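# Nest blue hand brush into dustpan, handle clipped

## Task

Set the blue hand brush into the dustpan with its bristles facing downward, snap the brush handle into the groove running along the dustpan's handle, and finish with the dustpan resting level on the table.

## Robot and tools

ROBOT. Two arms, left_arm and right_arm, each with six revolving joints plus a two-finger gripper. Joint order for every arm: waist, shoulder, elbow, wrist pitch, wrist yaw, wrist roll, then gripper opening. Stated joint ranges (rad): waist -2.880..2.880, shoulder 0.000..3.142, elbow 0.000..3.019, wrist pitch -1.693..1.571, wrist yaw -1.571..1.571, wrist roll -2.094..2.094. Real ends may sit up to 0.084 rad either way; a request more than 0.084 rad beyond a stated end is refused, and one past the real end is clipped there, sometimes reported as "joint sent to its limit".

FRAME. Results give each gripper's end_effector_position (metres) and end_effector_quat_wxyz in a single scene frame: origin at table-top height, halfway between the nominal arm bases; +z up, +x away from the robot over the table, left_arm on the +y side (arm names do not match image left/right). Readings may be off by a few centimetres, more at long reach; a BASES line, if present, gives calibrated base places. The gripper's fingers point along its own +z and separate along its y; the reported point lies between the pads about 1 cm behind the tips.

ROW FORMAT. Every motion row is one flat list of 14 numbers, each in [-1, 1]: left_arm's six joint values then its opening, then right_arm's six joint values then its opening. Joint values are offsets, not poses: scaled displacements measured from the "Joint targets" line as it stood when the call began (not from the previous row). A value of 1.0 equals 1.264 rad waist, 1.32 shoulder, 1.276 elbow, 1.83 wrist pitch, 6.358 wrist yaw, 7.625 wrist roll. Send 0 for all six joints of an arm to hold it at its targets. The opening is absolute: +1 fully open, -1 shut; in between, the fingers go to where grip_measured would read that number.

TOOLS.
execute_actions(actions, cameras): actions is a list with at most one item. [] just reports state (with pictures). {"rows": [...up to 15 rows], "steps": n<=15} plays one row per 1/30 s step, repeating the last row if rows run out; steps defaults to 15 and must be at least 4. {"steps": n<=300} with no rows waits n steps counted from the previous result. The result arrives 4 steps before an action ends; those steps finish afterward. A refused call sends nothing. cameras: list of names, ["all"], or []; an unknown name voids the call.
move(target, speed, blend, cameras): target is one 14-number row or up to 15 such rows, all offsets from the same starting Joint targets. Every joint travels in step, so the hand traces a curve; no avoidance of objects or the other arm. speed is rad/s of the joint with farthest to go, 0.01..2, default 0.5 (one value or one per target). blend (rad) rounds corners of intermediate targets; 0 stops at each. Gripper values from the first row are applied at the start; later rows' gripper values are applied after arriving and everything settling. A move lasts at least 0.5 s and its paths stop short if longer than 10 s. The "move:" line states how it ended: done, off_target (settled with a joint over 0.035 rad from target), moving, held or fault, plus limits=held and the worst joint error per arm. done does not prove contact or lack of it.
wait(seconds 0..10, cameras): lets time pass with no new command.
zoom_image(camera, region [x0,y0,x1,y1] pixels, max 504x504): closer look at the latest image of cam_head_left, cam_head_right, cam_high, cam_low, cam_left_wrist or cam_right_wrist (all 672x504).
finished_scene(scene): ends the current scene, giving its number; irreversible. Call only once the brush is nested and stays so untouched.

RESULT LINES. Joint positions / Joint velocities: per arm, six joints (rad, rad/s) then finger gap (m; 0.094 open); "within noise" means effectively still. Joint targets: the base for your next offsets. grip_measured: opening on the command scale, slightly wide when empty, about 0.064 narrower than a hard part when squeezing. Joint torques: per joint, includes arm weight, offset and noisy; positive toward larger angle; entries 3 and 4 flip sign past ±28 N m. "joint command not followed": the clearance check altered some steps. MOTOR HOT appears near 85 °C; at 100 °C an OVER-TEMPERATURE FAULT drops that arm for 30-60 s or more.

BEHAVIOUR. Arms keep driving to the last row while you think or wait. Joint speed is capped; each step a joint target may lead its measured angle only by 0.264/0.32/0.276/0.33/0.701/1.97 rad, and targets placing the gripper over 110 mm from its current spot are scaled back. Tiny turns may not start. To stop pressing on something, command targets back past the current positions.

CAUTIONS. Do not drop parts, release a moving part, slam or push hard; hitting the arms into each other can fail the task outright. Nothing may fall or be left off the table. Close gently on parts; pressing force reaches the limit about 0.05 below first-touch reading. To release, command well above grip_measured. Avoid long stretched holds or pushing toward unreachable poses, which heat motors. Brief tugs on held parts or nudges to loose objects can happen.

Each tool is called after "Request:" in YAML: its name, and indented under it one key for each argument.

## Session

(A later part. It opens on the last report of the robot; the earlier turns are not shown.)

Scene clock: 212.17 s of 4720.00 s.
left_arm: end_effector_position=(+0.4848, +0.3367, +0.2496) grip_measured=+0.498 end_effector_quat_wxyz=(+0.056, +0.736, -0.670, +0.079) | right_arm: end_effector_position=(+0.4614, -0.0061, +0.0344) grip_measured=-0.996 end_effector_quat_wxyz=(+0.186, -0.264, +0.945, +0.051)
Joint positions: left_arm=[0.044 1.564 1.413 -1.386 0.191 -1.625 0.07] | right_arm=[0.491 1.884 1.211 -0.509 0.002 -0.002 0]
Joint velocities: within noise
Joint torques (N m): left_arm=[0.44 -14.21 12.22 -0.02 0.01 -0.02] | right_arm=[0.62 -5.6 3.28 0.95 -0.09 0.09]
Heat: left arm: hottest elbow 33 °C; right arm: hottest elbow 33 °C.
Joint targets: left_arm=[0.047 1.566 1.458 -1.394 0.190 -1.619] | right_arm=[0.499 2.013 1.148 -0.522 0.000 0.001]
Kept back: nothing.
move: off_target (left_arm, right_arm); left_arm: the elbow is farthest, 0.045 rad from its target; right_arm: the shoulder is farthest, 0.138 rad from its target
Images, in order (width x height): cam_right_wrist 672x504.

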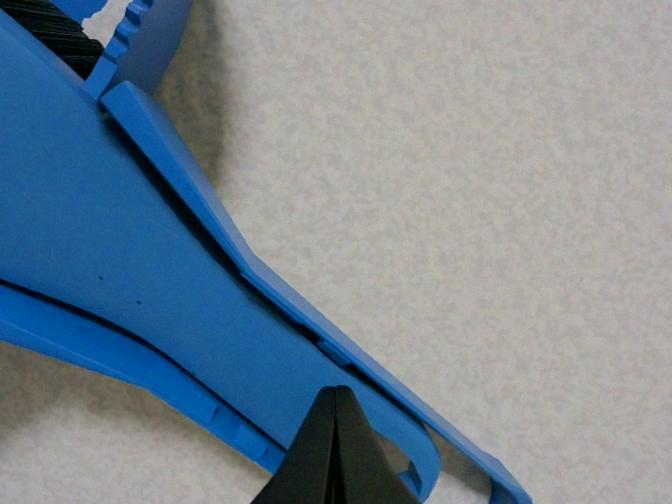

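Request:
move:
  target:
    - [0,0,0,0,0,0,0.5, 0,-0.1152,0.0901,-0.0202,0,0,-1]
    - [0,0,0,0,0,0,0.5, 0.0047,-0.1205,0.1207,-0.0459,0,0,-1]
    - [0,0,0,0,0,0,0.5, 0.0111,-0.1205,0.145,-0.0683,0,0,-1]
    - [0,0,0,0,0,0,0.5, 0.0222,-0.1205,0.192,-0.1049,0,0,-1]
  speed: [0.1,0.06,0.05,0.05]
  blend: 0.01
  cameras: ["cam_right_wrist"]

Scene clock: 217.70 s of 4720.00 s.
left_arm: end_effector_position=(+0.4848, +0.3367, +0.2496) grip_measured=+0.498 end_effector_quat_wxyz=(+0.056, +0.736, -0.670, +0.079) | right_arm: end_effector_position=(+0.4691, +0.0189, +0.0894) grip_measured=-0.996 end_effector_quat_wxyz=(+0.173, -0.278, +0.943, +0.050)
Joint positions: left_arm=[0.044 1.564 1.413 -1.386 0.191 -1.625 0.07] | right_arm=[0.519 1.856 1.349 -0.701 0.002 -0.002 0]
Joint velocities: within noise
Joint torques (N m): left_arm=[-0.21 -14.56 12.31 0.12 0.02 0.04] | right_arm=[0.5 -18.26 12.36 0.84 -0.09 0.09]
Heat: left arm: hottest elbow 33 °C; right arm: hottest elbow 33 °C.
Joint targets: left_arm=[0.047 1.566 1.458 -1.394 0.190 -1.619] | right_arm=[0.527 1.854 1.394 -0.714 0.000 0.001]
Kept back: nothing.
move: off_target (left_arm, right_arm); left_arm: the elbow is farthest, 0.045 rad from its target; right_arm: the elbow is farthest, 0.044 rad from its target
Images, in order (width x height): cam_right_wrist 672x504.

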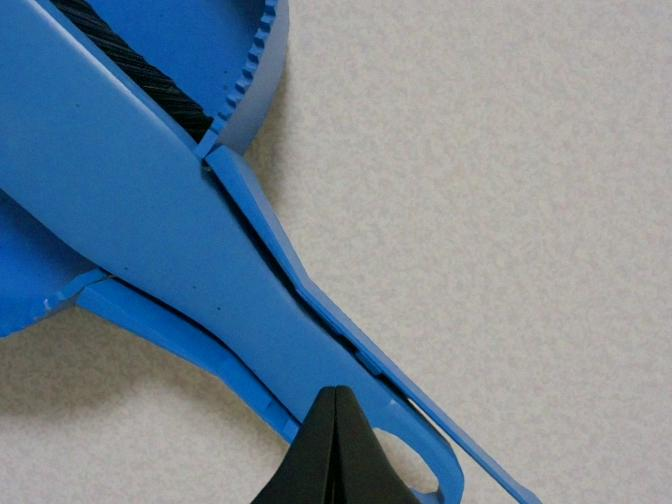

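Request:
zoom_image:
  camera: "cam_right_wrist"
  region: [190, 280, 450, 475]

Scaled by 1.938 from the camera's 672x504 image, which has a finer 960x720 frame.

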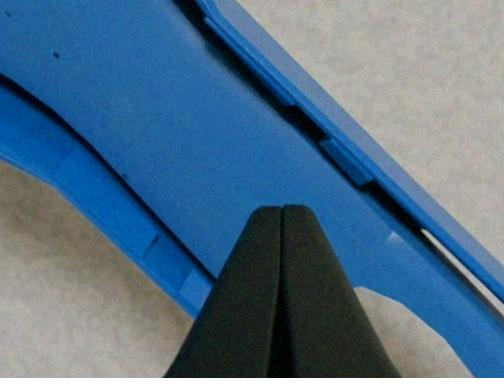

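Request:
move:
  target:
    - [0,0,0,0,0,0,0.5,-0.0166,-0.1364,0.1215,-0.1809,0,0,-1]
    - [0,0,0,0,0,0,0.5,0.3639,-0.6129,-0.2931,0.1716,0,0,-1]
  speed: [0.3, 0.8]
  blend: [0.05, 0]
  cameras: []

Request:
move:
  target: [0,0,0,0,0,0,0.5,0,0.896,-0.151,0.984,0.2047,0,-1]
  speed: 0.9
  cameras: ["cam_right_wrist"]

Scene clock: 221.57 s of 4720.00 s.
left_arm: end_effector_position=(+0.4848, +0.3367, +0.2496) grip_measured=+0.498 end_effector_quat_wxyz=(+0.056, +0.736, -0.670, +0.079) | right_arm: end_effector_position=(+0.2027, +0.1111, +0.4102) grip_measured=-0.996 end_effector_quat_wxyz=(+0.466, -0.419, +0.733, +0.265)
Joint positions: left_arm=[0.044 1.564 1.413 -1.386 0.191 -1.625 0.07] | right_arm=[0.985 1.039 1.022 -0.422 0.001 -0.002 0]
Joint velocities: within noise
Joint torques (N m): left_arm=[-0.26 -14.51 12.46 0.02 0.02 -0.01] | right_arm=[0.09 -5.6 10.52 3.54 -0.06 0.08]
Heat: left arm: hottest elbow 34 °C; right arm: hottest elbow 33 °C.
Joint targets: left_arm=[0.047 1.566 1.458 -1.394 0.190 -1.619] | right_arm=[0.987 1.045 1.019 -0.400 0.000 0.001]
Kept back: nothing.
move: off_target (left_arm); left_arm: the elbow is farthest, 0.045 rad from its target
No camera images: "cameras" was empty.

Scene clock: 224.33 s of 4720.00 s.
left_arm: end_effector_position=(+0.4848, +0.3367, +0.2496) grip_measured=+0.498 end_effector_quat_wxyz=(+0.056, +0.736, -0.670, +0.079) | right_arm: end_effector_position=(+0.3449, +0.0269, +0.0437) grip_measured=-0.996 end_effector_quat_wxyz=(+0.699, +0.087, +0.703, -0.096)
Joint positions: left_arm=[0.044 1.564 1.413 -1.386 0.191 -1.625 0.07] | right_arm=[0.985 2.219 0.826 1.381 1.298 -0.002 0]
Joint velocities: within noise
Joint torques (N m): left_arm=[-0.67 -14.92 12.22 0.13 0.04 0.04] | right_arm=[0.15 -14.8 3.47 2.85 0.14 0.09]
Heat: left arm: hottest elbow 34 °C; right arm: hottest elbow 33 °C.
Joint targets: left_arm=[0.047 1.566 1.458 -1.394 0.190 -1.619] | right_arm=[0.987 2.228 0.827 1.401 1.302 0.001]
Kept back: nothing.
move: off_target (left_arm); left_arm: the elbow is farthest, 0.045 rad from its target
Images, in order (width x height): cam_right_wrist 672x504.

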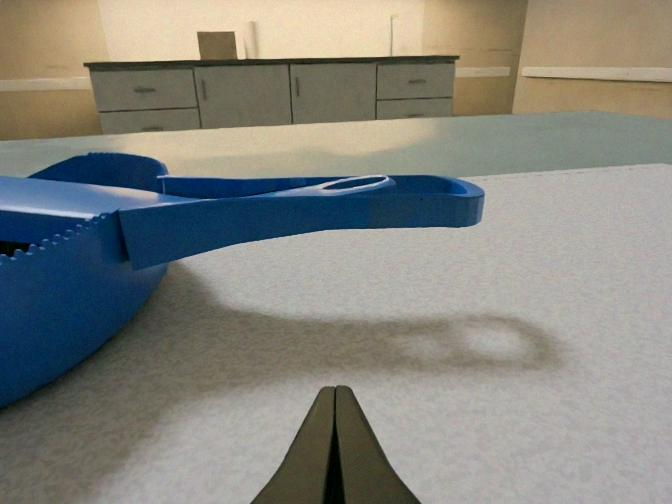

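Request:
zoom_image:
  camera: "cam_right_wrist"
  region: [100, 140, 500, 280]

Scaled by 1.260 from the camera's 672x504 image, which has a finer 960x720 frame.

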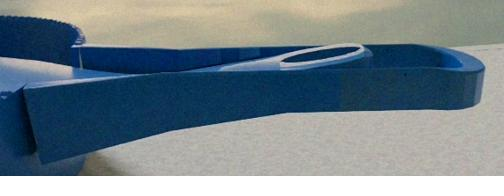

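Request:
move:
  target: [0,0,0,0,0,0,0.5,0,-0.896,0.1505,-0.984,-0.2048,0,-1]
  speed: 0.9
  cameras: []

Request:
move:
  target:
    - [0,0,0,0,0,0,0.5,-0.3805,0.4765,0.4146,-0.3525,0,0,-1]
    - [0,0,0,0,0,0,0.5,-0.3639,0.6129,0.2931,-0.1716,0,0,-1]
  speed: [0.8, 0.2]
  cameras: []

Scene clock: 229.57 s of 4720.00 s.
left_arm: end_effector_position=(+0.4848, +0.3367, +0.2496) grip_measured=+0.498 end_effector_quat_wxyz=(+0.056, +0.736, -0.670, +0.079) | right_arm: end_effector_position=(+0.2017, +0.1089, +0.3906) grip_measured=-0.996 end_effector_quat_wxyz=(+0.463, -0.420, +0.735, +0.262)
Joint positions: left_arm=[0.044 1.564 1.413 -1.386 0.191 -1.625 0.07] | right_arm=[0.985 1.038 0.975 -0.386 0.003 -0.002 0]
Joint velocities: within noise
Joint torques (N m): left_arm=[-0.15 -14.33 12.3 0.01 0.02 0.02] | right_arm=[0.15 -5.36 14.15 1.92 -0.13 0.09]
Heat: left arm: hottest elbow 34 °C; right arm: hottest elbow 33 °C.
Joint targets: left_arm=[0.047 1.566 1.458 -1.394 0.190 -1.619] | right_arm=[0.987 1.045 1.019 -0.400 -0.001 0.001]
Kept back: nothing.
move: off_target (left_arm, right_arm); left_arm: the elbow is farthest, 0.045 rad from its target; right_arm: the elbow is farthest, 0.044 rad from its target
No camera images: "cameras" was empty.

Scene clock: 232.77 s of 4720.00 s.
left_arm: end_effector_position=(+0.4848, +0.3367, +0.2496) grip_measured=+0.498 end_effector_quat_wxyz=(+0.056, +0.736, -0.670, +0.079) | right_arm: end_effector_position=(+0.4795, +0.0256, +0.1171) grip_measured=-0.996 end_effector_quat_wxyz=(+0.189, -0.277, +0.940, +0.055)
Joint positions: left_arm=[0.044 1.564 1.413 -1.386 0.191 -1.625 0.07] | right_arm=[0.519 1.838 1.394 -0.731 0.002 -0.002 0]
Joint velocities: within noise
Joint torques (N m): left_arm=[-0.32 -14.86 12.36 -0.01 0.03 -0.01] | right_arm=[0.56 -16.62 9.05 2.32 -0.09 0.09]
Heat: left arm: hottest elbow 34 °C; right arm: hottest elbow 34 °C.
Joint targets: left_arm=[0.047 1.566 1.458 -1.394 0.190 -1.619] | right_arm=[0.526 1.854 1.393 -0.714 -0.001 0.001]
Kept back: nothing.
move: off_target (left_arm); left_arm: the elbow is farthest, 0.045 rad from its target
No camera images: "cameras" was empty.

Request:
move:
  target:
    - [0,0,0,0,0,0,0.5,-0.0008,0.0242,-0.0266,0.0153,0,0,-1]
    - [0,0,0,0,0,0,0.5,-0.0245,0.0258,-0.0768,0.0508,0,0,-1]
    - [0,0,0,0,0,0,0.5,-0.0308,0.0311,-0.1027,0.0721,0,0,-1]
    - [0,0,0,0,0,0,0.5,-0.0372,0.0371,-0.1332,0.0973,0,0,-1]
    - [0,0,0,0,0,0,0.5,-0.0214,0.0477,-0.1332,0.1044,0,0,-1]
    - [0,0,0,0,0,0,0.5,-0.0214,0.1083,-0.1803,0.1044,0,0,-1]
  speed: [0.06, 0.06, 0.06, 0.06, 0.05, 0.06]
  blend: [0.01, 0.01, 0.01, 0.01, 0.01, 0]
  cameras: []

Scene clock: 238.07 s of 4720.00 s.
left_arm: end_effector_position=(+0.4848, +0.3367, +0.2496) grip_measured=+0.498 end_effector_quat_wxyz=(+0.056, +0.736, -0.670, +0.079) | right_arm: end_effector_position=(+0.4616, -0.0048, +0.0362) grip_measured=-0.996 end_effector_quat_wxyz=(+0.186, -0.265, +0.945, +0.051)
Joint positions: left_arm=[0.044 1.564 1.413 -1.386 0.191 -1.625 0.07] | right_arm=[0.492 1.883 1.216 -0.515 0.002 -0.002 0]
Joint velocities: within noise
Joint torques (N m): left_arm=[-0.26 -14.15 12.27 0.14 -0.02 -0.01] | right_arm=[0.56 -6.89 4.11 1.09 -0.09 0.09]
Heat: left arm: hottest elbow 34 °C; right arm: hottest elbow 33 °C.
Joint targets: left_arm=[0.047 1.566 1.458 -1.394 0.190 -1.619] | right_arm=[0.500 1.997 1.163 -0.523 0.000 0.001]
Kept back: nothing.
move: off_target (left_arm, right_arm); left_arm: the elbow is farthest, 0.045 rad from its target; right_arm: the shoulder is farthest, 0.114 rad from its target
No camera images: "cameras" was empty.

Request:
move:
  target: [0,0,0,0,0,0,0.5,0,0.05,-0.0431,0,0,0,-1]
  speed: 0.06
  cameras: ["cam_right_wrist"]

Request:
zoom_image:
  camera: "cam_right_wrist"
  region: [210, 290, 450, 470]

Scene clock: 239.70 s of 4720.00 s.
left_arm: end_effector_position=(+0.4848, +0.3367, +0.2496) grip_measured=+0.498 end_effector_quat_wxyz=(+0.056, +0.736, -0.670, +0.079) | right_arm: end_effector_position=(+0.4591, -0.0064, +0.0337) grip_measured=-0.996 end_effector_quat_wxyz=(+0.187, -0.265, +0.944, +0.051)
Joint positions: left_arm=[0.044 1.564 1.413 -1.386 0.191 -1.625 0.07] | right_arm=[0.492 1.88 1.202 -0.502 0.002 -0.002 0]
Joint velocities: within noise
Joint torques (N m): left_arm=[-0.79 -14.33 12.37 0.13 -0.01 0.03] | right_arm=[0.38 -5.89 3.06 0.85 -0.07 0.09]
Heat: left arm: hottest elbow 34 °C; right arm: hottest elbow 33 °C.
Joint targets: left_arm=[0.047 1.566 1.458 -1.394 0.190 -1.619] | right_arm=[0.497 2.007 1.137 -0.517 0.000 0.000]
Kept back: nothing.
move: off_target (left_arm, right_arm); left_arm: the elbow is farthest, 0.045 rad from its target; right_arm: the shoulder is farthest, 0.183 rad from its target
Images, in order (width x height): cam_right_wrist 672x504.

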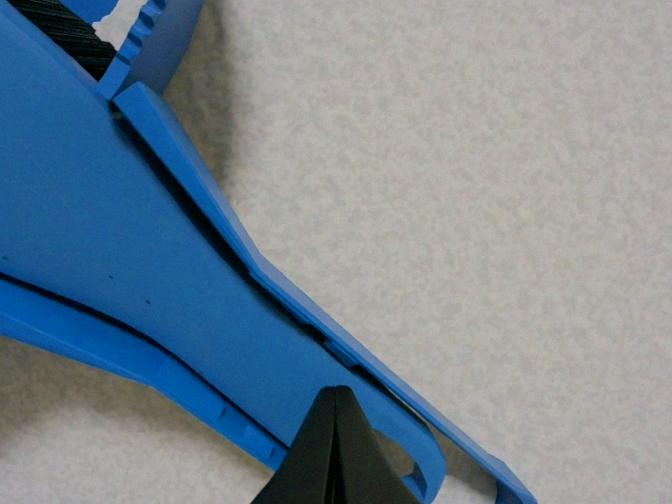

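Scaled by 2.100 from the camera's 672x504 image, which has a finer 960x720 frame.

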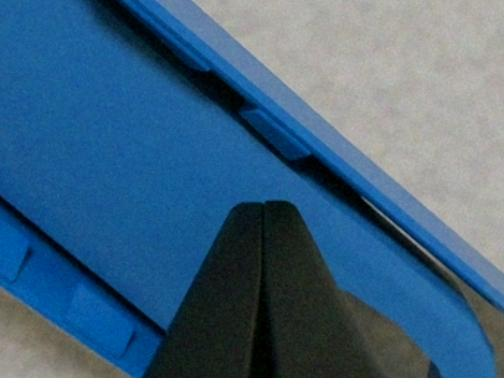

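Request:
move:
  target:
    - [0,0,0,0,0,0,0.5,0.0016,-0.1106,0.0987,-0.0230,0,0,-1]
    - [0,0,0,0,0,0,0.5,0.0063,-0.1159,0.1293,-0.0486,0,0,-1]
    - [0,0,0,0,0,0,0.5,0.0127,-0.1159,0.1536,-0.0710,0,0,-1]
    - [0,0,0,0,0,0,0.5,0.0237,-0.1159,0.2006,-0.1077,0,0,-1]
    - [0,0,0,0,0,0,0.5,0.0071,-0.2523,0.3229,-0.2885,0,0,-1]
    - [0,0,0,0,0,0,0.5,0.3877,-0.7288,-0.0917,0.0639,0,0,-1]
  speed: [0.1, 0.06, 0.05, 0.06, 0.4, 0.9]
  blend: [0.01, 0.01, 0.01, 0.01, 0.05, 0]
  cameras: []

Request:
move:
  target: [0,0,0,0,0,0,0.5,0,0.896,-0.151,0.984,0.2047,0,-1]
  speed: 0.9
  cameras: ["cam_right_wrist"]

Request:
zoom_image:
  camera: "cam_right_wrist"
  region: [100, 140, 500, 280]

Scene clock: 248.50 s of 4720.00 s.
left_arm: end_effector_position=(+0.4848, +0.3367, +0.2496) grip_measured=+0.498 end_effector_quat_wxyz=(+0.056, +0.736, -0.670, +0.079) | right_arm: end_effector_position=(+0.2027, +0.1107, +0.4109) grip_measured=-0.996 end_effector_quat_wxyz=(+0.466, -0.419, +0.732, +0.265)
Joint positions: left_arm=[0.044 1.564 1.413 -1.386 0.191 -1.625 0.07] | right_arm=[0.984 1.038 1.023 -0.422 0 -0.002 0]
Joint velocities: within noise
Joint torques (N m): left_arm=[-0.85 -14.33 12.46 -0.06 0 0.01] | right_arm=[0.26 -5.54 10.51 3.6 -0.03 0.08]
Heat: left arm: hottest elbow 35 °C; right arm: hottest elbow 33 °C.
Joint targets: left_arm=[0.047 1.566 1.458 -1.394 0.190 -1.619] | right_arm=[0.987 1.045 1.020 -0.400 0.000 0.000]
Kept back: nothing.
move: off_target (left_arm); left_arm: the elbow is farthest, 0.045 rad from its target
No camera images: "cameras" was empty.

Scene clock: 251.27 s of 4720.00 s.
left_arm: end_effector_position=(+0.4848, +0.3367, +0.2496) grip_measured=+0.498 end_effector_quat_wxyz=(+0.056, +0.736, -0.670, +0.079) | right_arm: end_effector_position=(+0.3453, +0.0267, +0.0439) grip_measured=-0.996 end_effector_quat_wxyz=(+0.700, +0.088, +0.703, -0.096)
Joint positions: left_arm=[0.044 1.564 1.413 -1.386 0.191 -1.625 0.07] | right_arm=[0.984 2.219 0.827 1.382 1.298 -0.002 0]
Joint velocities: within noise
Joint torques (N m): left_arm=[-0.26 -13.98 12.16 -0.01 0.02 0.03] | right_arm=[0.26 -14.86 3.49 2.88 0.15 0.08]
Heat: left arm: hottest elbow 35 °C; right arm: hottest elbow 33 °C.
Joint targets: left_arm=[0.047 1.566 1.458 -1.394 0.190 -1.619] | right_arm=[0.987 2.227 0.827 1.401 1.302 0.000]
Kept back: nothing.
move: off_target (left_arm); left_arm: the elbow is farthest, 0.045 rad from its target
Images, in order (width x height): cam_right_wrist 672x504.

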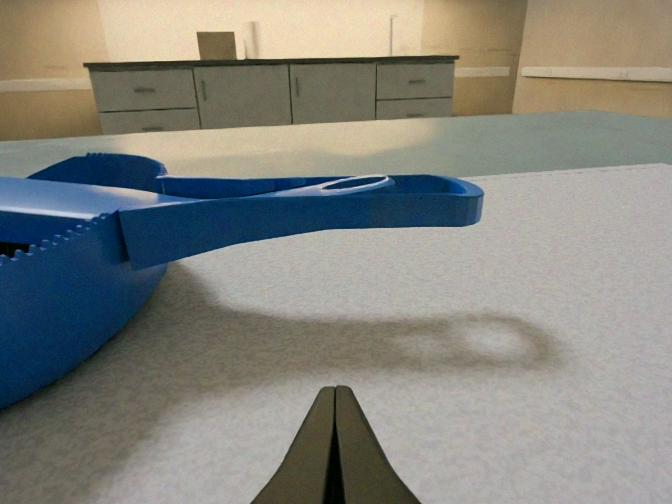

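Scaled by 1.260 from the camera's 672x504 image, which has a finer 960x720 frame.

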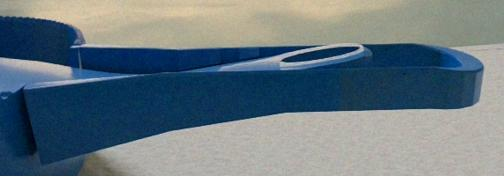

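Request:
zoom_image:
  camera: "cam_right_wrist"
  region: [250, 165, 410, 215]

Scaled by 3.150 from the camera's 672x504 image, which has a finer 960x720 frame.

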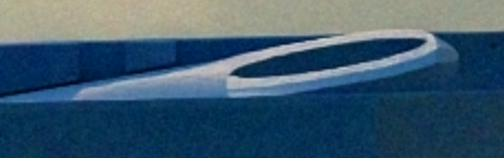

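Request:
move:
  target: [0,0,0,0,0,0,0.5,0,-0.896,0.1505,-0.984,-0.2048,0,-1]
  speed: 0.9
  cameras: []

Request:
move:
  target: [0,0,0,0,0,0,0.5,-0.381,0.477,0.415,-0.352,0,0,-1]
  speed: 0.8
  cameras: ["cam_right_wrist"]

Request:
zoom_image:
  camera: "cam_right_wrist"
  region: [275, 225, 385, 320]

Scene clock: 255.07 s of 4720.00 s.
left_arm: end_effector_position=(+0.4848, +0.3367, +0.2496) grip_measured=+0.498 end_effector_quat_wxyz=(+0.056, +0.736, -0.670, +0.079) | right_arm: end_effector_position=(+0.2021, +0.1087, +0.3909) grip_measured=-0.996 end_effector_quat_wxyz=(+0.463, -0.420, +0.735, +0.262)
Joint positions: left_arm=[0.044 1.564 1.413 -1.386 0.191 -1.625 0.07] | right_arm=[0.984 1.038 0.976 -0.386 0.003 -0.002 0]
Joint velocities: within noise
Joint torques (N m): left_arm=[-0.03 -14.56 12.29 0.03 0.01 -0.01] | right_arm=[0.26 -5.42 14.16 1.92 -0.15 0.08]
Heat: left arm: hottest elbow 35 °C; right arm: hottest elbow 33 °C.
Joint targets: left_arm=[0.047 1.566 1.458 -1.394 0.190 -1.619] | right_arm=[0.987 1.045 1.019 -0.400 -0.001 0.000]
Kept back: nothing.
move: off_target (left_arm, right_arm); left_arm: the elbow is farthest, 0.045 rad from its target; right_arm: the elbow is farthest, 0.043 rad from its target
No camera images: "cameras" was empty.

Scene clock: 256.70 s of 4720.00 s.
left_arm: end_effector_position=(+0.4848, +0.3367, +0.2496) grip_measured=+0.498 end_effector_quat_wxyz=(+0.056, +0.736, -0.670, +0.079) | right_arm: end_effector_position=(+0.4567, -0.0025, +0.2376) grip_measured=-0.996 end_effector_quat_wxyz=(+0.178, -0.269, +0.945, +0.050)
Joint positions: left_arm=[0.044 1.564 1.413 -1.386 0.191 -1.625 0.07] | right_arm=[0.5 1.67 1.502 -1.031 0.002 -0.002 0]
Joint velocities: within noise
Joint torques (N m): left_arm=[-0.67 -14.86 12.41 0.14 -0.02 0.04] | right_arm=[0.56 -15.79 13.48 0.88 -0.09 0.08]
Heat: left arm: hottest elbow 35 °C; right arm: hottest elbow 34 °C.
Joint targets: left_arm=[0.047 1.566 1.458 -1.394 0.190 -1.619] | right_arm=[0.506 1.674 1.549 -1.044 -0.001 0.000]
Kept back: nothing.
move: off_target (left_arm, right_arm); left_arm: the elbow is farthest, 0.045 rad from its target; right_arm: the elbow is farthest, 0.046 rad from its target
Images, in order (width x height): cam_right_wrist 672x504.

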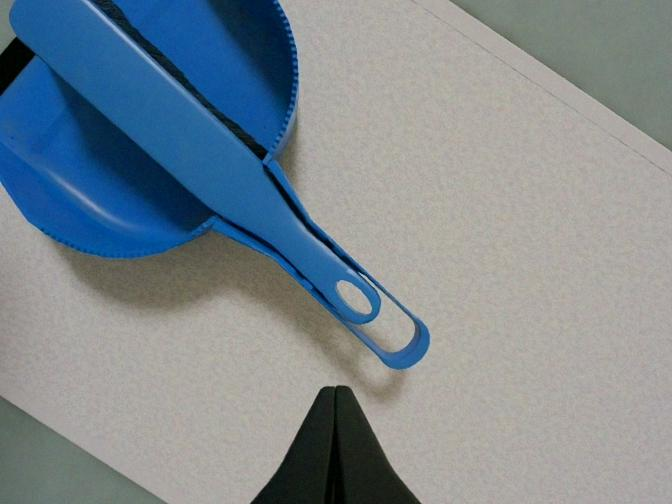

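Scaled by 4.582 from the camera's 672x504 image, which has a finer 960x720 frame.

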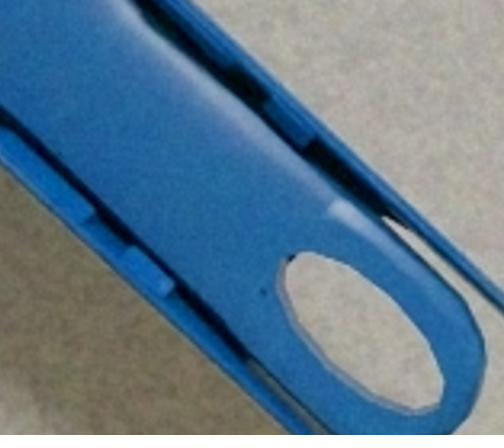

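Request:
finished_scene:
  scene: 2

The scene is finished: the task was done.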